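# Replace a sooty hurricane lantern glass with a clean one

## Task

Lift the soot-blackened glass out of the hurricane lantern and set it in the tray. Then install the clean glass so that its foot rests inside the rim of the round plate, and lower the lantern's crown so it sits on top of that glass.

## Robot and tools

Robot: two arms, left_arm and right_arm, each with a five-finger hand (a left hand on left_arm, a right hand on right_arm). Bases in the scene frame: left_arm at (-0.054, +0.415, 0) m, right_arm at (+0.058, -0.507, -0.001) m, both turned only slightly about z. A post stands behind the arms. A loose object may occasionally be nudged by something else.

Frames: the scene frame has its origin at table height between the arms, +z up, +x out over the table, and left_arm on the +y side. Fixed cameras and the table use it. Every hand pose, velocity, Hand target and wrist-camera pose in results is in that arm's own base frame, and pose offsets move along that base's axes. Each arm has a hand point about 0.05 m in front of the palm: its +z runs along the straightened fingers, +y points out of the palm, and +x runs across the palm away from the thumb on the right hand but toward the thumb on the left hand. Fingertips sit roughly 0.06 m behind the point along -y and reach 0.06-0.07 m past it along +z. A wrist bracket on the little-finger side can strike objects.

The 28-number row (every value in [-1, 1], always all 28 even if one arm is idle): left_arm dx, dy, dz, rx, ry, rz; left hand little, ring, middle, index, thumb_bend, thumb_turn, force_limit, speed; then the same 14 for right_arm. The six pose values are an offset, not a pose: they are measured from that arm's Hand target at the start of the action or move, in its base axes, with 1.0 = 0.6 m for dx/dy/dz and 1.0 = 180 degrees for rx/ry/rz, which form one rotation vector about the Hand target position. All zeros asks that arm for nothing new. The finger and thumb values are absolute targets: +1 straight/open, -1 curled/closed; thumb_turn -1 puts the thumb opposite the fingers, +1 beside the palm. force_limit maps -1..+1 to roughly 0..10 N at the fingertip (0..15 N for both thumb motors). speed rises from near zero at -1 to full at +0.48 and stays full above. To leave a hand unchanged, resend the last eight hand numbers you actually sent for it (before the first one, use its hand_measured plus its hand_force_limit and hand_speed). A closed thumb-and-finger grip suits things about 0.035-0.065 m thick; for a soft grip close at speed -0.94 or lower.

Tools:
- execute_actions(actions, cameras): actions is a list of actions; each action is a table of up to 15 rows, one per 1/30 s step, every row an offset from that action's starting Hand target (not from the previous row); a short table repeats its last row to step 15. An empty list returns camera images.
- move(target, speed, blend, stop_force, zero, blocking, cameras): target is one row or a list of up to 15 rows, every one an offset from the same starting Hand targets. speed is path speed in m/s, 0.002 to 3.6 (default 0.25), turns capped at twice that in rad/s; one value or one per target. blend in m rounds corners (0 = stop at each). stop_force, 3 to 120 N, ends an arm's path when its wrist sensor feels that much push against the motion; use it slowly (about 0.005-0.02 m/s) when touching down or making contact; with it all targets need identical hand numbers. zero (default true) rezeros before the move. blocking=false returns early and cannot be combined with stop_force. A move lasts at most 10 s and does not avoid obstacles.
- wait(seconds 0-3600), stop() to brake a running move, zoom_image(camera, region [x0, y0, x1, y1] in pixels, at most 504 by 504) on cam_high, cam_low, cam_left_wrist or cam_right_wrist, show_instructions() for reference pages, zero_wrist_force(arm), finished_scene(scene=1).

Results: end_effector_position (m), end_effector_quat_wxyz and velocities in the arm's base frame; Hand target is the last commanded pose (after clipping) and the base for the next offsets. The hand often stops a little short; send the remaining gap as an offset. hand_measured, hand_stopped_by (moving, target, force, stalled, fault) and hand_load_n list six values in motor order; a lost grip shows as hand_load_n falling near 0. Wrist force/torque are in the hand's own axes, with a third line for the peak since last shown. A move adds a move: line, e.g. done, off_target, moving, held or fault, plus limits=paced (pose clipped) or limits=held (steps withheld). Orientation commands are clipped to within 32 degrees of the measured one per step.

Avoid: glass falling more than a few centimetres, or anything leaving the table (both fail); dropping parts, releasing moving parts, fast impacts, strong pushes on fixed things; contact between the two arms (a moderate one can fail the scene; a clearance check holds some commands back); bringing a wrist near its own base axis (the move is refused). An outside force near 150 N or wrist torque of 25.7 N m stops the arm for 10 s; a target even slightly past firm contact can do this. Heavy holds or stretched arms heat motors: a MOTOR HOT line appears at 70 C and the arm brakes at 85 C. Finish only when the result stays put without the robot.

Each tool is called as name([rows], argument=value, ...), one row to a line, values as JSON.

Reference images:

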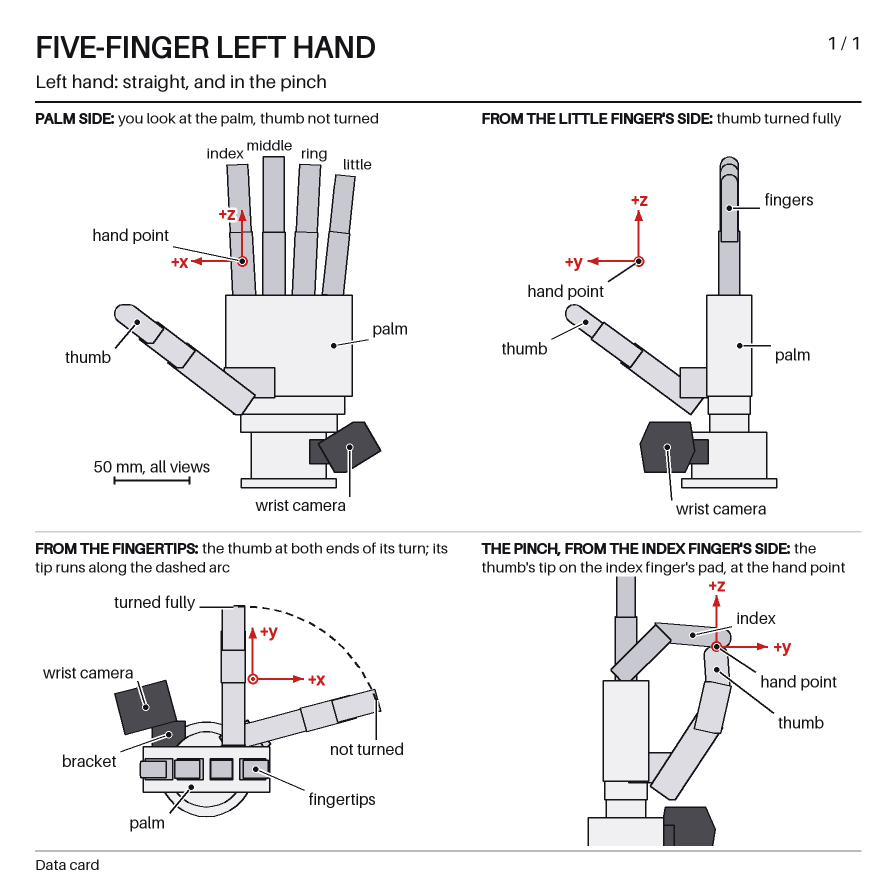

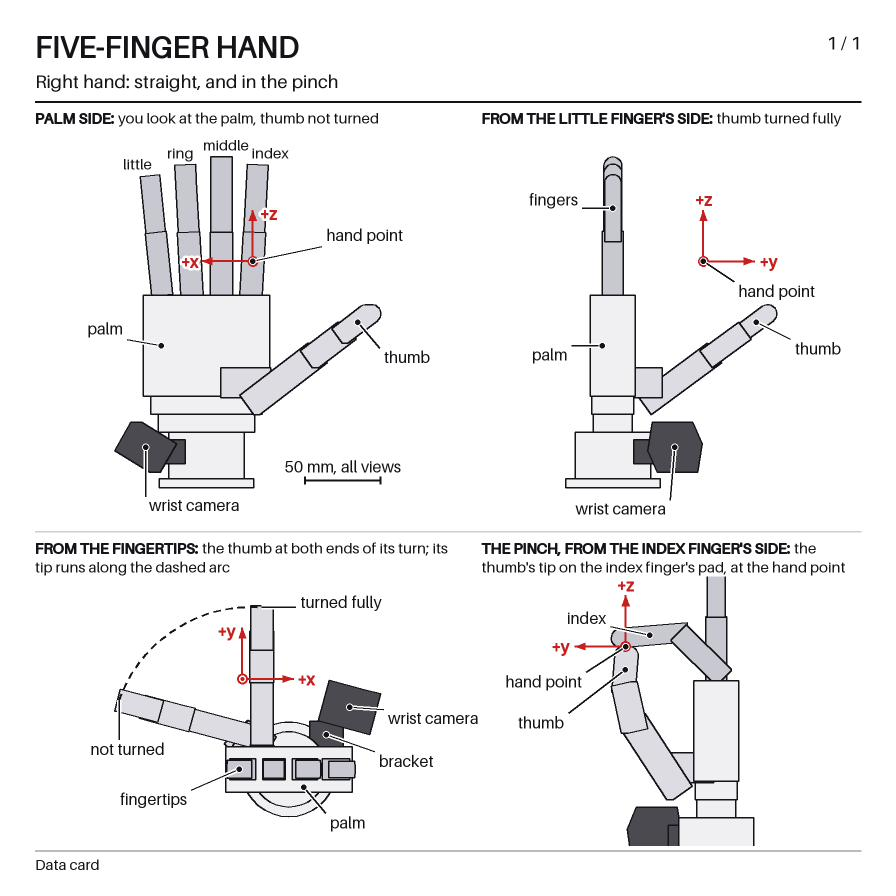

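## Session

execute_actions(actions=[])

Scene clock: 0.00 s.
left_arm: end_effector_position=(+0.6729, -0.2685, +0.1292) hand_measured=(+1.000, +1.000, +1.000, +1.000, +1.000, +1.000) hand_load_n=(+0.0, +0.0, +0.0, +0.0, +0.0, +0.0) hand_stopped_by=(target, target, target, target, target, target) hand_force_limit=0.00 hand_speed=-0.80 end_effector_quat_wxyz=(+0.011, +0.762, +0.648, +0.010) | right_arm: end_effector_position=(+0.7443, +0.3814, +0.2233) hand_measured=(+1.000, +1.000, +1.000, +1.000, +1.000, +1.000) hand_load_n=(+0.0, +0.0, +0.0, +0.0, -0.5, +0.0) hand_stopped_by=(target, target, target, target, target, target) hand_force_limit=0.00 hand_speed=-0.80 end_effector_quat_wxyz=(-0.162, +0.662, +0.636, +0.361)
Joint positions: left_arm=[2.896 -2.584 -0.575 1.618 -1.574 -0.084] | right_arm=[0.174 -0.619 0.513 1.167 0.906 0.393]
Joint velocities: within noise
Joint torques (N m): no reading
Motor temperatures (°C): left_arm=[39 37 39 39 45 41] | right_arm=[28 35 33 39 40 42]
Wrist force (N): no reading
Wrist torque (N m): no reading
Wrist force, peak (N): no reading
Hand target: left_arm +0.6729, -0.2685, +0.1292; +0.011, +0.762, +0.648, +0.010 | right_arm +0.7443, +0.3814, +0.2233; -0.162, +0.662, +0.636, +0.361

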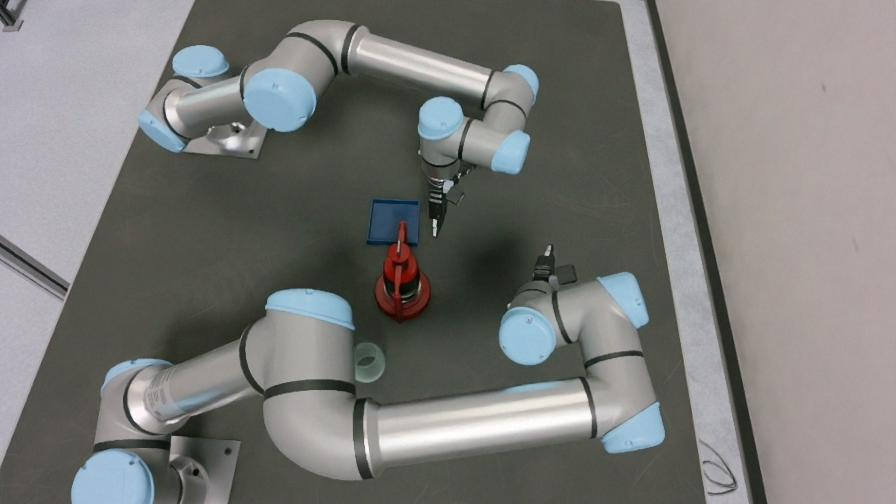

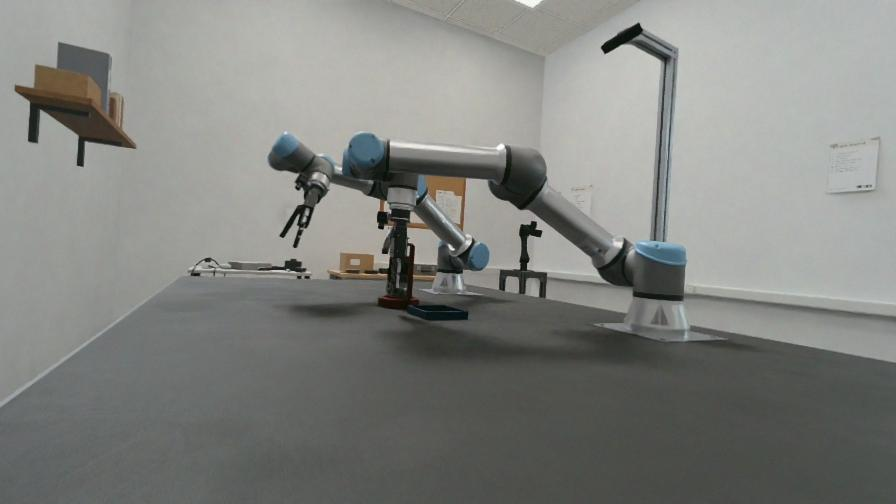

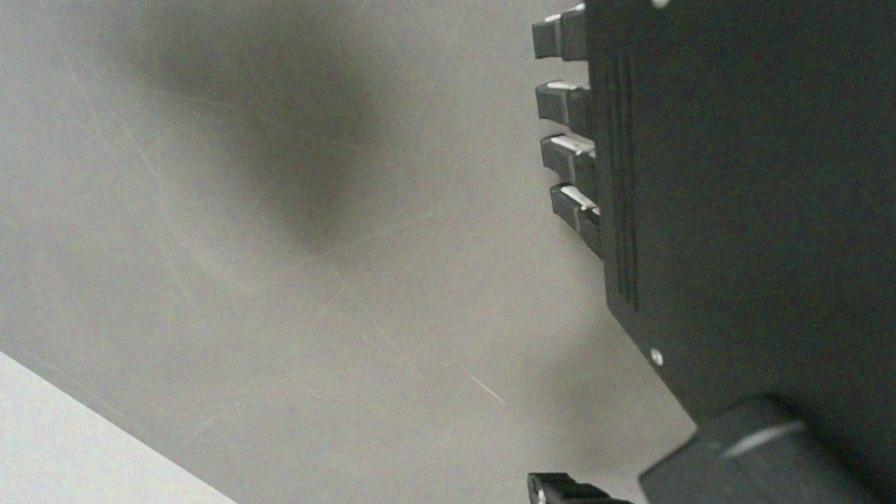

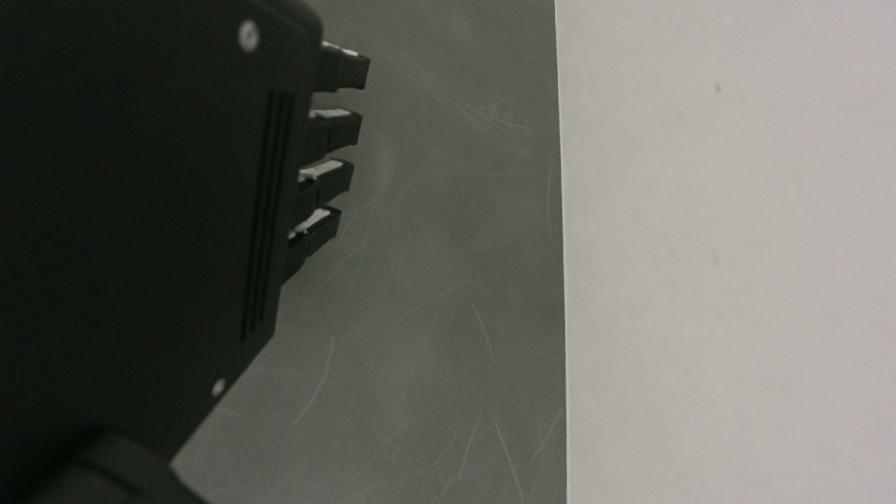

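zoom_image(camera="cam_high", region=[320, 180, 480, 400])

zoom_image(camera="cam_low", region=[330, 180, 500, 340])

Scaled by 2.291 from the camera's image (finer frame: 1280x720).

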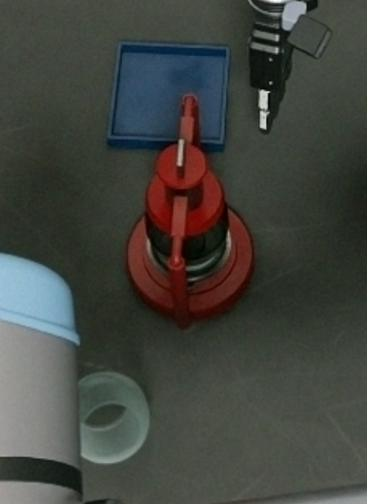

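Scaled by 2.965 from the camera's image (finer frame: 1280x720).

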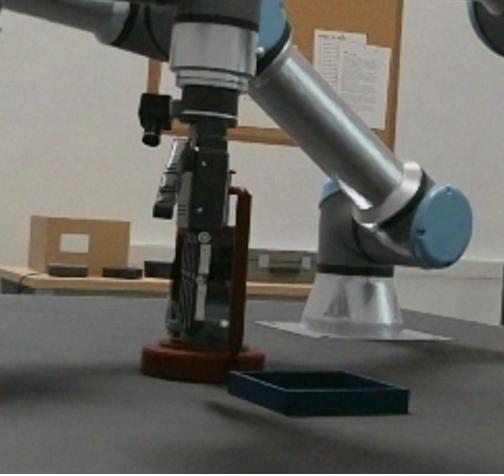

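move(target=[0.2, 0.1, 0.3, 0, 0, 0, 1, 1, 1, 1, 1, 1, 0, -0.8, 0, 0, 0, 0, 0, 0, 1, 1, 1, 1, 1, 1, 0, -0.8], cameras=["all"])

zoom_image(camera="cam_low", region=[340, 210, 480, 330])

Scene clock: 3.20 s.
left_arm: end_effector_position=(+0.7914, -0.2081, +0.3084) hand_measured=(+1.000, +1.000, +1.000, +1.000, +1.000, +1.000) hand_load_n=(+0.0, +0.0, +0.0, +0.0, +0.0, +0.0) hand_stopped_by=(target, target, target, target, target, target) hand_force_limit=0.00 hand_speed=-0.80 end_effector_quat_wxyz=(+0.199, +0.759, +0.602, +0.147) | right_arm: end_effector_position=(+0.7443, +0.3814, +0.2233) hand_measured=(+1.000, +1.000, +1.000, +1.000, +1.000, +1.000) hand_load_n=(+0.0, +0.0, +0.0, +0.0, +0.0, +0.0) hand_stopped_by=(target, target, target, target, target, target) hand_force_limit=0.00 hand_speed=-0.80 end_effector_quat_wxyz=(-0.162, +0.662, +0.636, +0.361)
Joint positions: left_arm=[3.043 -2.635 -0.035 1.593 -1.493 0.111] | right_arm=[0.174 -0.619 0.513 1.167 0.906 0.393]
Joint torques (N m): left_arm=[7.96 62.67 11.55 0.16 1.59 1.33] | right_arm=[0.82 -56.35 -20.67 1.53 -0.81 -0.27]
Wrist force (N): left_arm=[-0.2 -1.1 -0.2] | right_arm=[0.0 -0.1 -0.2]
Wrist torque (N m): left_arm=[-0.19 0.06 0.08] | right_arm=[0.00 0.00 0.00]
Wrist force, peak (N): left_arm=[-0.9 -1.0 1.8] | right_arm=[0.3 -0.4 -0.2]
Hand target: left_arm +0.7929, -0.2085, +0.3092; +0.011, +0.762, +0.648, +0.010 | right_arm +0.7443, +0.3814, +0.2233; -0.162, +0.662, +0.636, +0.361
Off the commanded pose: left_arm 0.002 m, 27 deg | right_arm 0.000 m, 0 deg.
elbow stopped short (left arm): the move would have taken joint 3 (elbow) straighter than the controller allows.
move: off_target (left_arm)
cam_left_wrist: T_world_to_cam=[[-0.75763, 0.45576, -0.4672, 0.83794], [0.20679, 0.84656, 0.49049, -0.12941], [0.61905, 0.27499, -0.73563, -0.09247]] pos_world=[0.71886, -0.24692, 0.38693]

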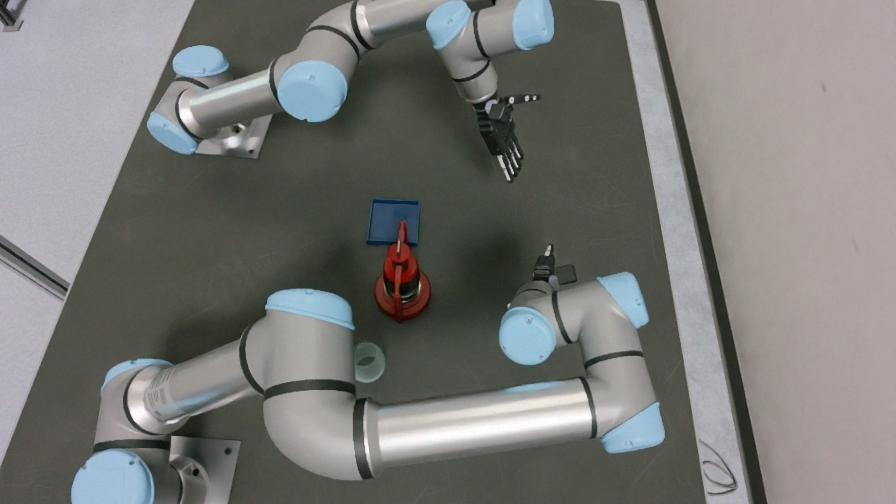

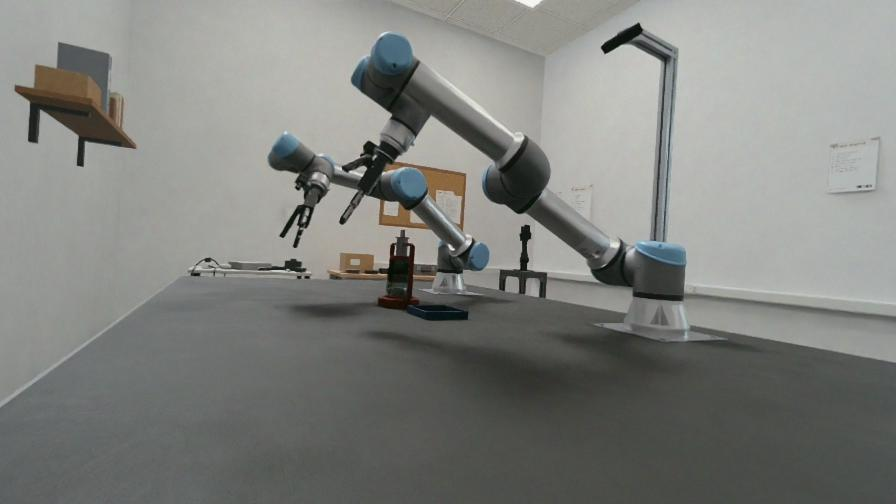

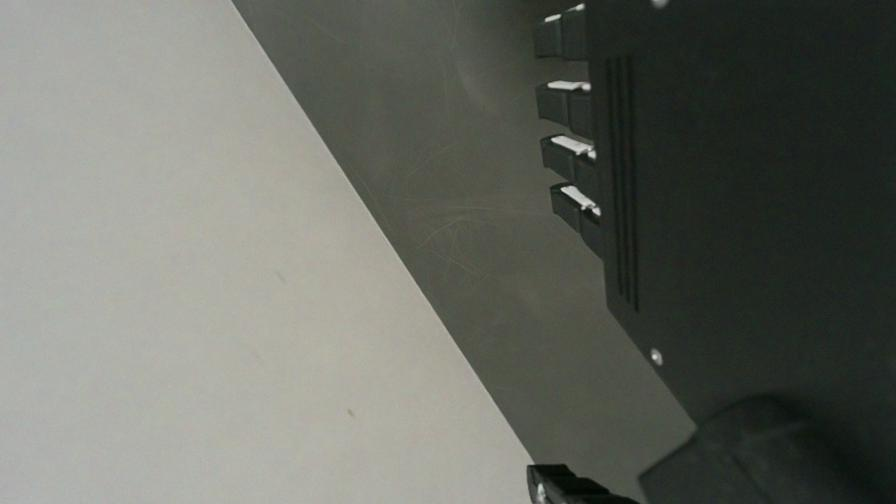

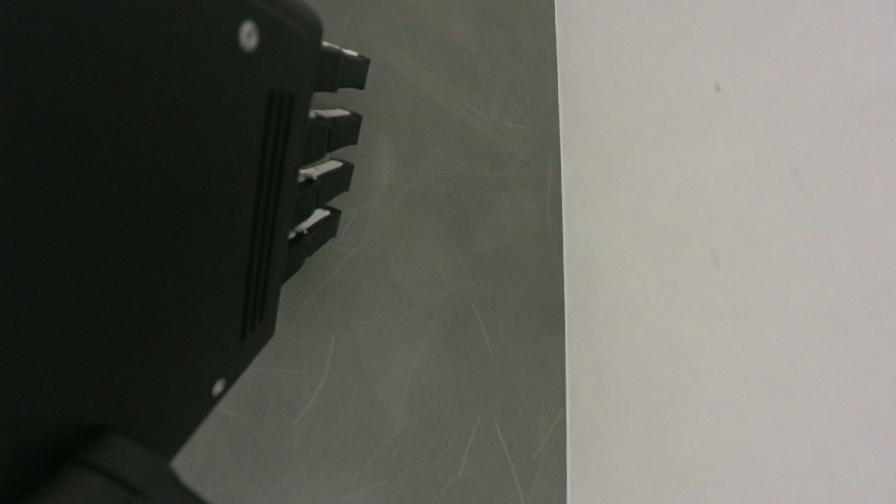

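Scaled by 3.600 from the camera's image (finer frame: 1280x720).

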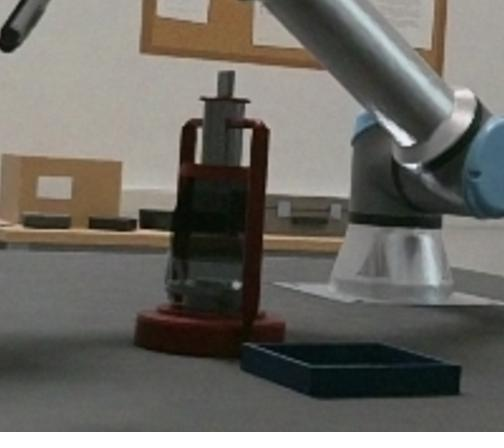

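move(target=[0, 0, 0, 0, 0, 0, 1, 1, 1, 1, 1, 1, 0, -0.8, -0.505, -0.335, 0.11, 0.158, 0.066, 0.063, 1, 1, 1, 1, 1, 1, 0, -0.8], cameras=["all"])

Scene clock: 6.60 s.
left_arm: end_effector_position=(+0.7915, -0.2081, +0.3085) hand_measured=(+1.000, +1.000, +1.000, +1.000, +1.000, +1.000) hand_load_n=(+0.0, +0.0, +0.0, +0.0, +0.0, +0.0) hand_stopped_by=(target, target, target, target, target, target) hand_force_limit=0.00 hand_speed=-0.80 end_effector_quat_wxyz=(+0.199, +0.759, +0.602, +0.147) | right_arm: end_effector_position=(+0.4413, +0.1805, +0.2893) hand_measured=(+1.000, +1.000, +1.000, +1.000, +1.000, +1.000) hand_load_n=(+0.0, +0.0, +0.0, +0.0, +0.0, +0.0) hand_stopped_by=(target, target, target, target, target, target) hand_force_limit=0.00 hand_speed=-0.80 end_effector_quat_wxyz=(-0.418, +0.570, +0.570, +0.418) end_effector_velocity=(+0.000, +0.000, +0.000) end_effector_angular_velocity=(+0.001, -0.002, +0.002)
Joint positions: left_arm=[3.043 -2.635 -0.035 1.594 -1.493 0.111] | right_arm=[-0.482 -1.281 2 1.824 0.564 -1.048]
Joint velocities: left_arm=[within noise] | right_arm=[0 0.001 0.002 0.002 0.001 -0.006]
Joint torques (N m): left_arm=[3.73 64.51 10.26 0.24 -0.02 -1.7] | right_arm=[-7.9 -34.66 -8.03 3.2 0.54 -3.01]
Wrist force (N): left_arm=[-0.3 -0.9 -0.2] | right_arm=[0.1 0.4 0.3]
Wrist torque (N m): left_arm=[-0.16 0.08 0.07] | right_arm=[0.09 0.04 0.17]
Wrist force, peak (N): left_arm=[-0.3 -1.1 -0.1] | right_arm=[0.5 1.1 1.4]
Hand target: left_arm +0.7929, -0.2085, +0.3092; +0.011, +0.762, +0.648, +0.010 | right_arm +0.4413, +0.1804, +0.2893; -0.418, +0.570, +0.570, +0.418
Off the commanded pose: left_arm 0.002 m, 27 deg | right_arm 0.000 m, 0 deg.
elbow stopped short (left arm): the move would have taken joint 3 (elbow) straighter than the controller allows.
move: done
cam_left_wrist: T_world_to_cam=[[-0.75744, 0.45574, -0.46754, 0.83798], [0.20663, 0.84661, 0.49047, -0.12933], [0.61935, 0.27489, -0.73542, -0.09272]] pos_world=[0.71886, -0.24692, 0.38703]
cam_right_wrist: T_world_to_cam=[[0.94263, 0.10519, 0.31683, -0.52932], [0.31171, -0.61704, -0.72256, 0.20925], [0.11949, 0.77987, -0.61443, 0.09905]] pos_world=[0.4219, 0.10755, 0.37976]

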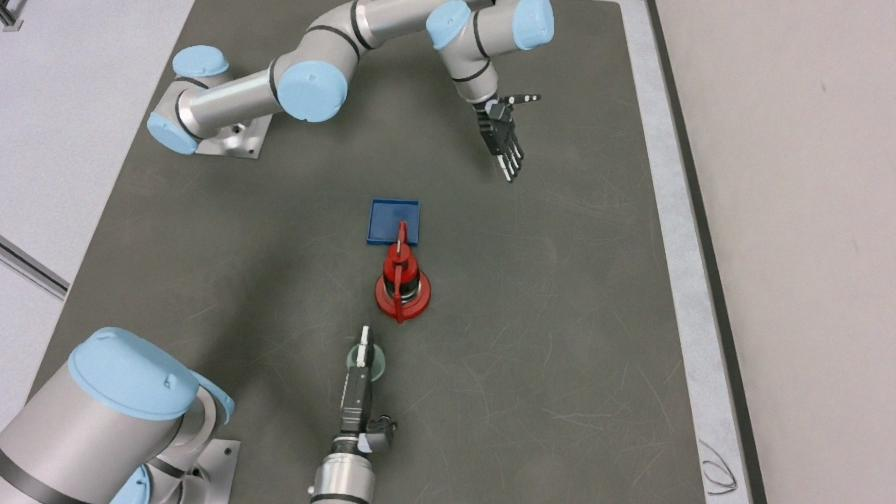

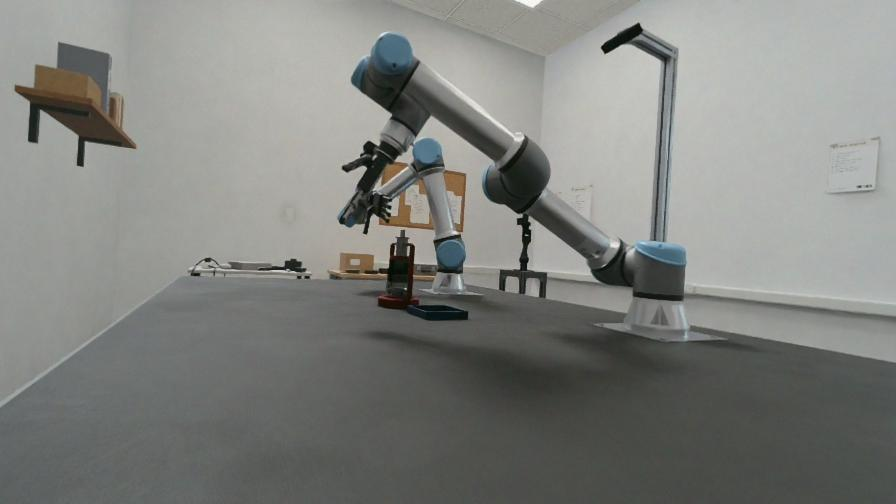

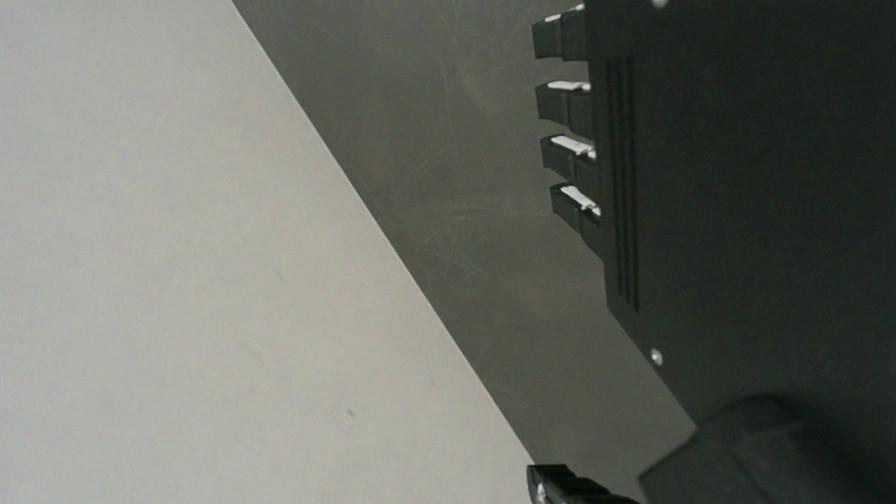

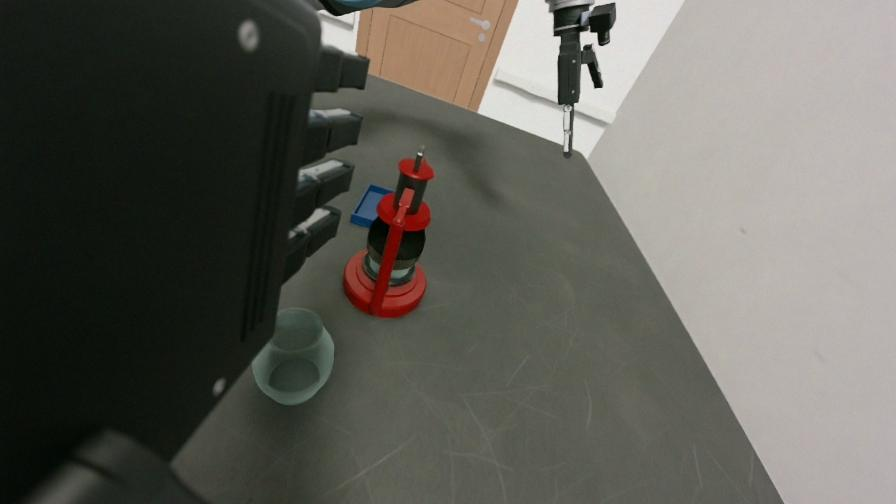

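zoom_image(camera="cam_right_wrist", region=[230, 130, 460, 420])

zoom_image(camera="cam_high", region=[340, 190, 440, 390])

Scaled by 1.738 from the camera's image (finer frame: 1280x720).

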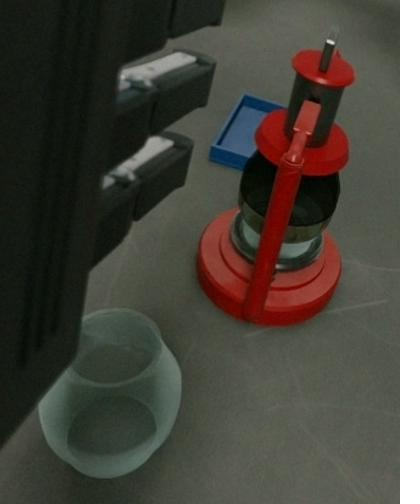

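Scaled by 2.520 from the camera's image (finer frame: 1280x720).

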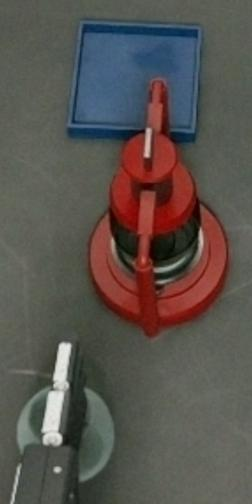

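move(target=[0, 0, 0, 0, 0, 0, 1, 1, 1, 1, 1, 1, 0, -0.8, 0.2015, 0.226, -0.197, 0.1186, 0.0491, 0.2469, 1, 1, 1, 1, 1, 1, 0, -0.8], cameras=["all"])

zoom_image(camera="cam_right_wrist", region=[300, 60, 640, 440])

Scene clock: 9.80 s.
left_arm: end_effector_position=(+0.7915, -0.2081, +0.3085) hand_measured=(+1.000, +1.000, +1.000, +1.000, +1.000, +1.000) hand_load_n=(+0.0, +0.0, +0.0, +0.0, +0.0, +0.0) hand_stopped_by=(target, target, target, target, target, target) hand_force_limit=0.00 hand_speed=-0.80 end_effector_quat_wxyz=(+0.199, +0.759, +0.602, +0.147) | right_arm: end_effector_position=(+0.5622, +0.3160, +0.1711) hand_measured=(+1.000, +1.000, +1.000, +1.000, +1.000, +1.000) hand_load_n=(+0.0, +0.0, +0.0, +0.0, +0.0, -0.5) hand_stopped_by=(target, target, target, target, target, target) hand_force_limit=0.00 hand_speed=-0.80 end_effector_quat_wxyz=(+0.681, -0.259, -0.624, -0.282) end_effector_velocity=(+0.001, +0.000, +0.000) end_effector_angular_velocity=(+0.000, +0.003, +0.002)
Joint positions: left_arm=[3.043 -2.635 -0.035 1.594 -1.493 0.111] | right_arm=[-0.055 -0.432 1.156 2.535 0.843 -1.649]
Joint velocities: left_arm=[within noise] | right_arm=[0.001 0.002 -0.004 0.005 0.001 0]
Joint torques (N m): left_arm=[-1 64.15 10.29 -0.15 -0.68 -1.52] | right_arm=[1.6 -49.15 -23.31 2.23 0.61 0.74]
Wrist force (N): left_arm=[-0.1 -0.8 -0.2] | right_arm=[0.3 0.2 1.3]
Wrist torque (N m): left_arm=[-0.14 0.05 0.08] | right_arm=[-0.01 0.05 0.03]
Wrist force, peak (N): left_arm=[-0.3 -1.2 -0.2] | right_arm=[-0.2 1.5 0.8]
Hand target: left_arm +0.7929, -0.2085, +0.3092; +0.011, +0.762, +0.648, +0.010 | right_arm +0.5622, +0.3160, +0.1711; +0.681, -0.258, -0.624, -0.282
Off the commanded pose: left_arm 0.002 m, 27 deg | right_arm 0.000 m, 0 deg.
elbow stopped short (left arm): the move would have taken joint 3 (elbow) straighter than the controller allows.
move: done
cam_left_wrist: T_world_to_cam=[[-0.75744, 0.45574, -0.46754, 0.83798], [0.20663, 0.84661, 0.49047, -0.12933], [0.61935, 0.27489, -0.73542, -0.09272]] pos_world=[0.71886, -0.24692, 0.38703]
cam_right_wrist: T_world_to_cam=[[0.68323, 0.64976, 0.33318, -0.64911], [0.42801, 0.01332, -0.90368, -0.06383], [-0.59162, 0.76002, -0.269, 0.25321]] pos_world=[0.62061, 0.23018, 0.2267]

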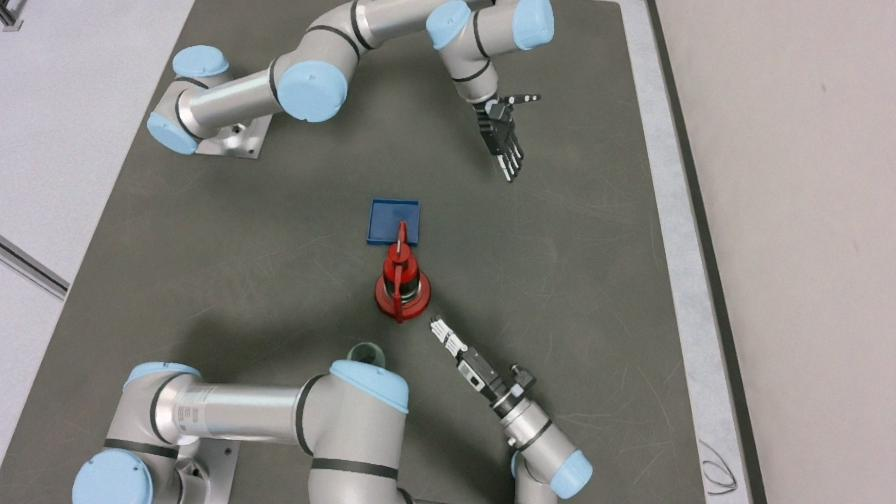

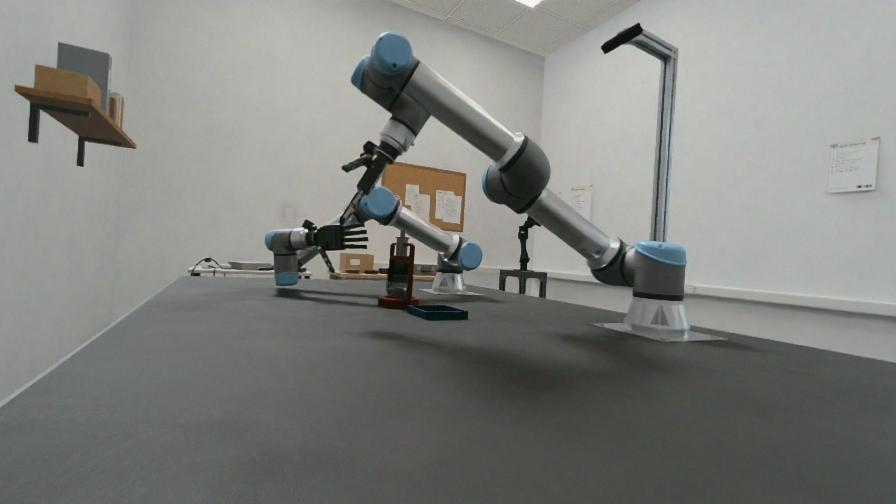

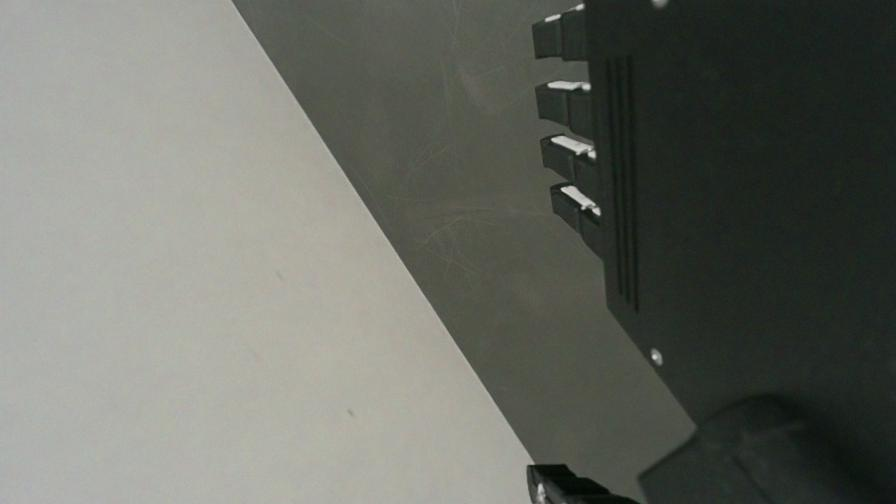

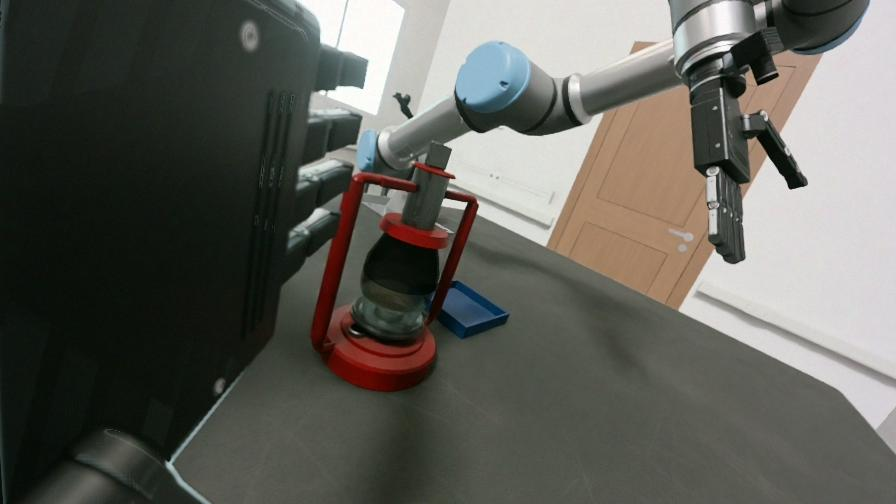

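Scaled by 1.326 from the camera's image (finer frame: 1280x720).

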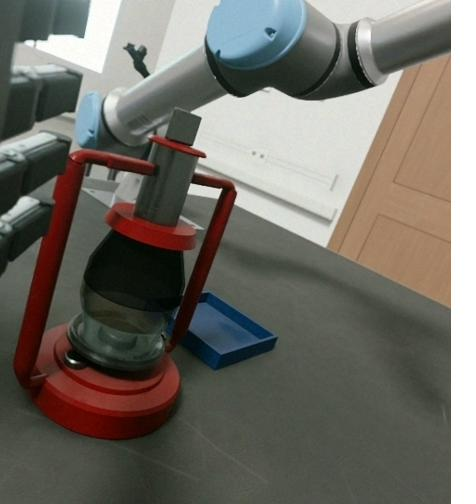

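zoom_image(camera="cam_right_wrist", region=[300, 130, 490, 400])

zoom_image(camera="cam_low", region=[370, 220, 430, 320])

zoom_image(camera="cam_high", region=[335, 190, 445, 390])

Scaled by 1.867 from the camera's image (finer frame: 1280x720).

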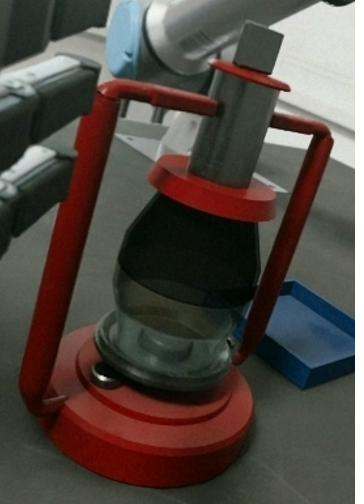

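Scaled by 5.040 from the camera's image (finer frame: 1280x720).

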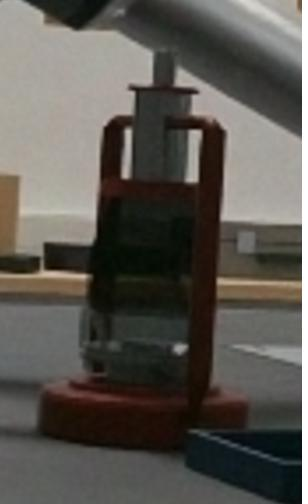

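Scaled by 2.520 from the camera's image (finer frame: 1280x720).

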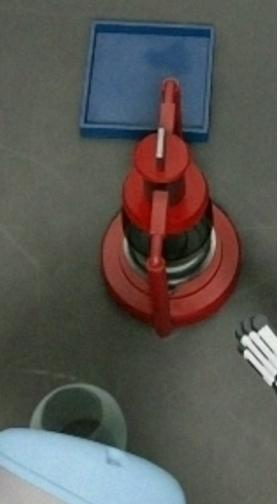

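move(target=[-0.5377, -0.1358, 0.1513, 0.014, 0, -0.9317, 1, 1, 1, 1, 1, 1, 0, -0.8, 0, 0, 0, 0, 0, 0, 1, 1, 1, 1, 1, 1, 0, -0.8], speed=0.4, cameras=["cam_high", "cam_low"])

Scene clock: 23.20 s.
left_arm: end_effector_position=(+0.4687, -0.2892, +0.3988) hand_measured=(+1.000, +1.000, +1.000, +1.000, +1.000, +1.000) hand_load_n=(+0.0, +0.0, +0.0, +0.0, +0.0, +0.5) hand_stopped_by=(target, target, target, target, target, target) hand_force_limit=0.00 hand_speed=-0.80 end_effector_quat_wxyz=(+0.001, +0.733, -0.679, +0.034) | right_arm: end_effector_position=(+0.5622, +0.3160, +0.1711) hand_measured=(+1.000, +1.000, +1.000, +1.000, +1.000, +1.000) hand_load_n=(+0.0, +0.0, +0.5, +0.0, +0.5, +0.0) hand_stopped_by=(target, target, target, target, target, target) hand_force_limit=0.00 hand_speed=-0.80 end_effector_quat_wxyz=(+0.681, -0.258, -0.624, -0.282)
Joint positions: left_arm=[2.939 -2.477 -0.035 1 -1.534 2.862] | right_arm=[-0.055 -0.432 1.156 2.535 0.843 -1.649]
Joint torques (N m): left_arm=[2.79 43.79 26.03 -0.58 1.51 1.2] | right_arm=[3.55 -53.57 -13.81 0.22 0.19 -2.2]
Wrist force (N): left_arm=[-0.3 -0.1 -0.2] | right_arm=[0.3 0.1 1.2]
Wrist torque (N m): left_arm=[0.06 0.04 0.03] | right_arm=[-0.02 0.06 0.02]
Wrist force, peak (N): left_arm=[-0.6 -1.4 -0.1] | right_arm=[0.8 -0.2 1.3]
Hand target: left_arm +0.4702, -0.2900, +0.4000; +0.000, +0.725, -0.688, -0.001 | right_arm +0.5622, +0.3160, +0.1711; +0.681, -0.258, -0.624, -0.282
Off the commanded pose: left_arm 0.002 m, 4 deg | right_arm 0.000 m, 0 deg.
elbow stopped short (left arm): the move would have taken joint 3 (elbow) straighter than the controller allows.
move: off_target (left_arm)

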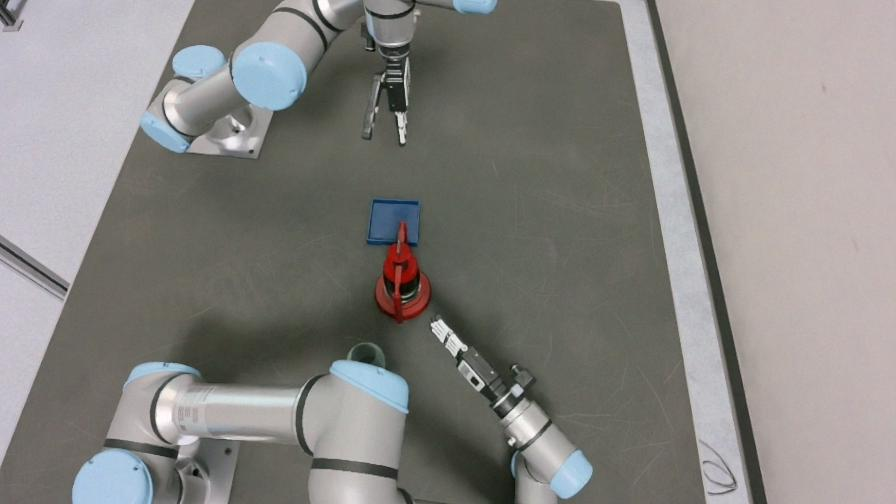

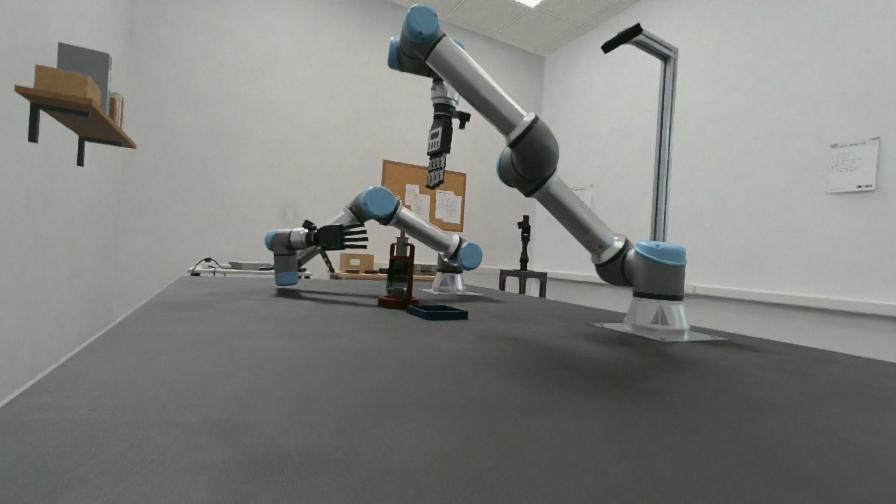

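move(target=[-0.0455, -0.2947, -0.2333, 0.0195, -0.3606, 0, 1, 1, 1, 1, 1, 1, 0, -0.8, 0, 0, 0, 0, 0, 0, 1, 1, 1, 1, 1, 1, 0, -0.8], speed=0.3, cameras=["all"])

Scene clock: 26.37 s.
left_arm: end_effector_position=(+0.4429, -0.4668, +0.2600) hand_measured=(+1.000, +1.000, +1.000, +1.000, +1.000, +1.000) hand_load_n=(+0.0, +0.0, +0.0, +0.0, +0.0, +0.0) hand_stopped_by=(target, target, target, target, target, target) hand_force_limit=0.00 hand_speed=-0.80 end_effector_quat_wxyz=(-0.391, +0.612, -0.580, +0.369) end_effector_velocity=(+0.001, -0.001, +0.001) end_effector_angular_velocity=(-0.004, -0.004, +0.000) | right_arm: end_effector_position=(+0.5622, +0.3160, +0.1711) hand_measured=(+1.000, +1.000, +1.000, +1.000, +1.000, +1.000) hand_load_n=(+0.0, +0.0, +0.0, +0.0, +0.5, +0.0) hand_stopped_by=(target, target, target, target, target, target) hand_force_limit=0.00 hand_speed=-0.80 end_effector_quat_wxyz=(+0.681, -0.258, -0.624, -0.282)
Joint positions: left_arm=[2.329 -1.957 -1.326 2.657 -2.334 2.681] | right_arm=[-0.055 -0.432 1.156 2.535 0.843 -1.649]
Joint velocities: left_arm=[0 0 0 0.006 -0.001 0] | right_arm=[within noise]
Joint torques (N m): left_arm=[-5.62 38.86 23.81 0.96 -1.97 -0.51] | right_arm=[3.02 -57.3 -12.75 0.07 -0.57 -1.89]
Wrist force (N): left_arm=[-0.3 0.4 0.2] | right_arm=[0.5 0.2 1.0]
Wrist torque (N m): left_arm=[0.11 0.05 0.08] | right_arm=[0.00 0.04 0.04]
Wrist force, peak (N): left_arm=[0.6 1.9 -0.2] | right_arm=[0.7 0.1 1.4]
Hand target: left_arm +0.4429, -0.4668, +0.2600; -0.391, +0.612, -0.580, +0.369 | right_arm +0.5622, +0.3160, +0.1711; +0.681, -0.258, -0.624, -0.282
Off the commanded pose: left_arm 0.000 m, 0 deg | right_arm 0.000 m, 0 deg.
move: done
cam_left_wrist: T_world_to_cam=[[0.42358, -0.25393, 0.86954, -0.53282], [-0.45482, -0.88976, -0.03828, -0.19455], [0.7834, -0.37927, -0.49238, -0.28263]] pos_world=[0.35862, -0.41559, 0.3167]
cam_right_wrist: T_world_to_cam=[[0.68315, 0.64979, 0.33329, -0.64916], [0.42802, 0.01351, -0.90367, -0.06392], [-0.5917, 0.75999, -0.26889, 0.2533]] pos_world=[0.62071, 0.23018, 0.2267]

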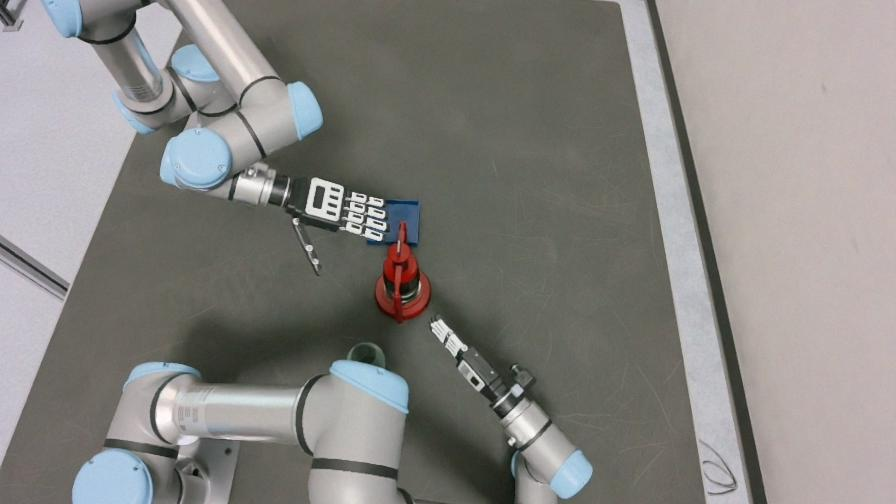

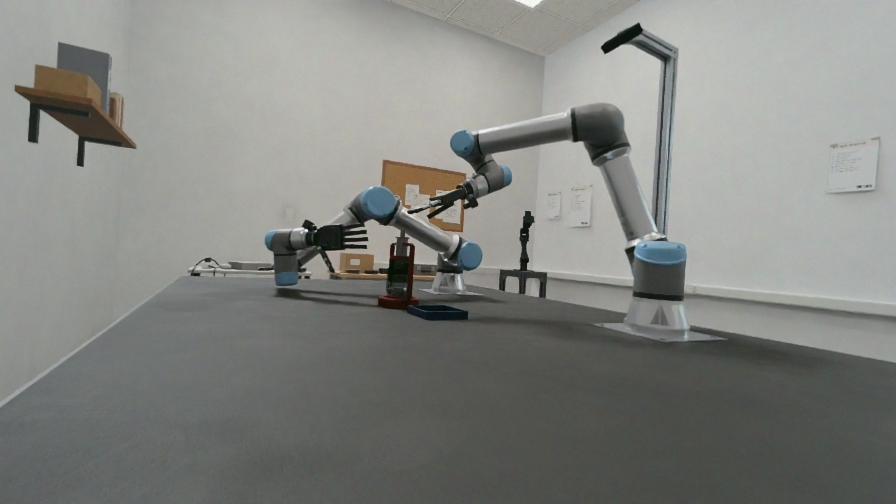

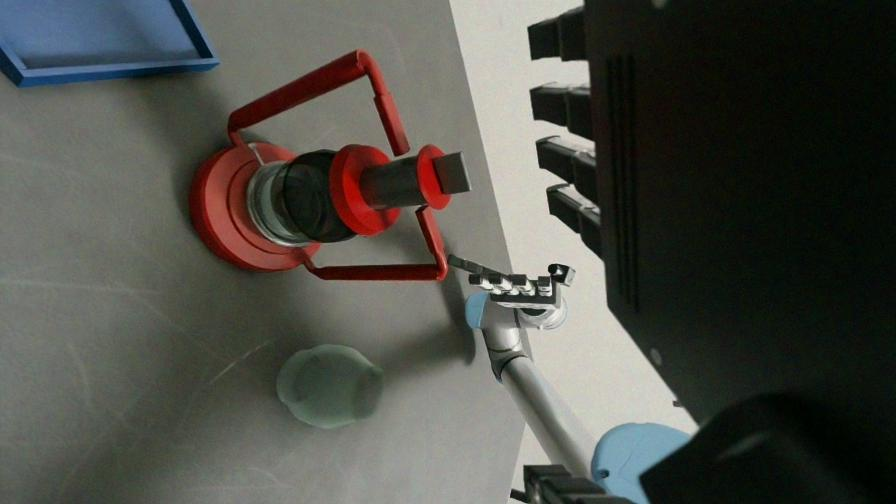

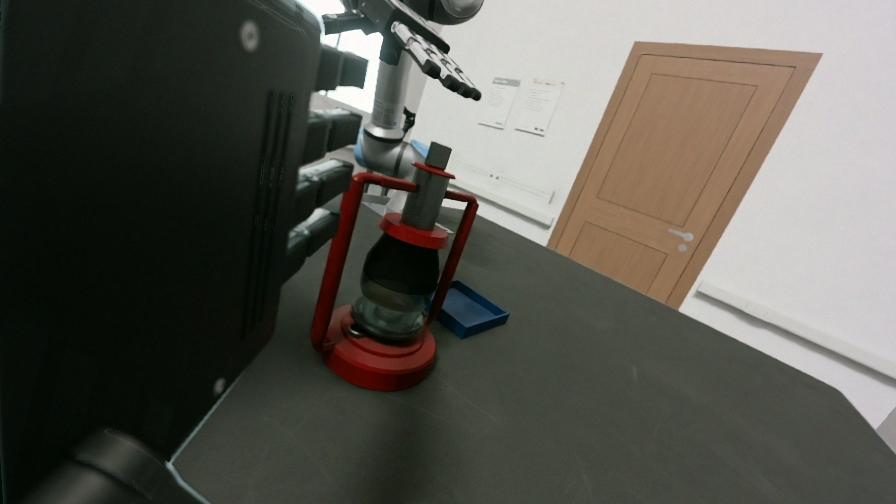

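zoom_image(camera="cam_left_wrist", region=[180, 40, 480, 290])

zoom_image(camera="cam_high", region=[340, 190, 440, 330])

zoom_image(camera="cam_right_wrist", region=[320, 0, 500, 260])

Scaled by 1.680 from the camera's image (finer frame: 1280x720).

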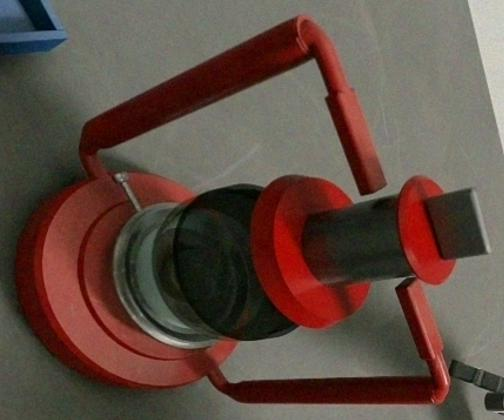

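Scaled by 3.600 from the camera's image (finer frame: 1280x720).

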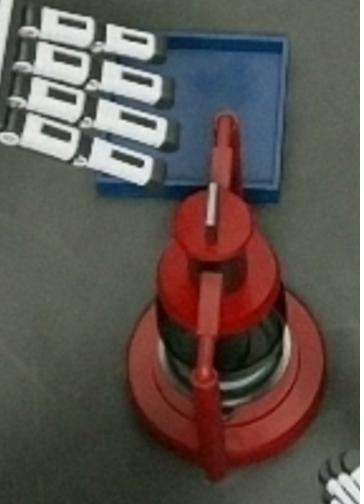

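Scaled by 1.938 from the camera's image (finer frame: 1280x720).

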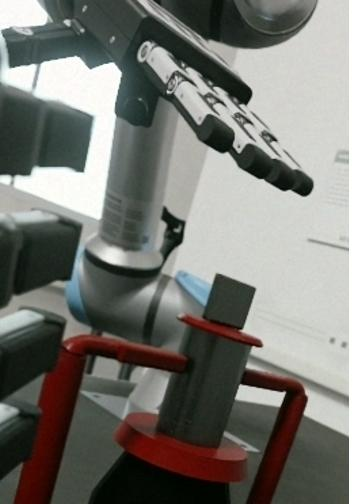

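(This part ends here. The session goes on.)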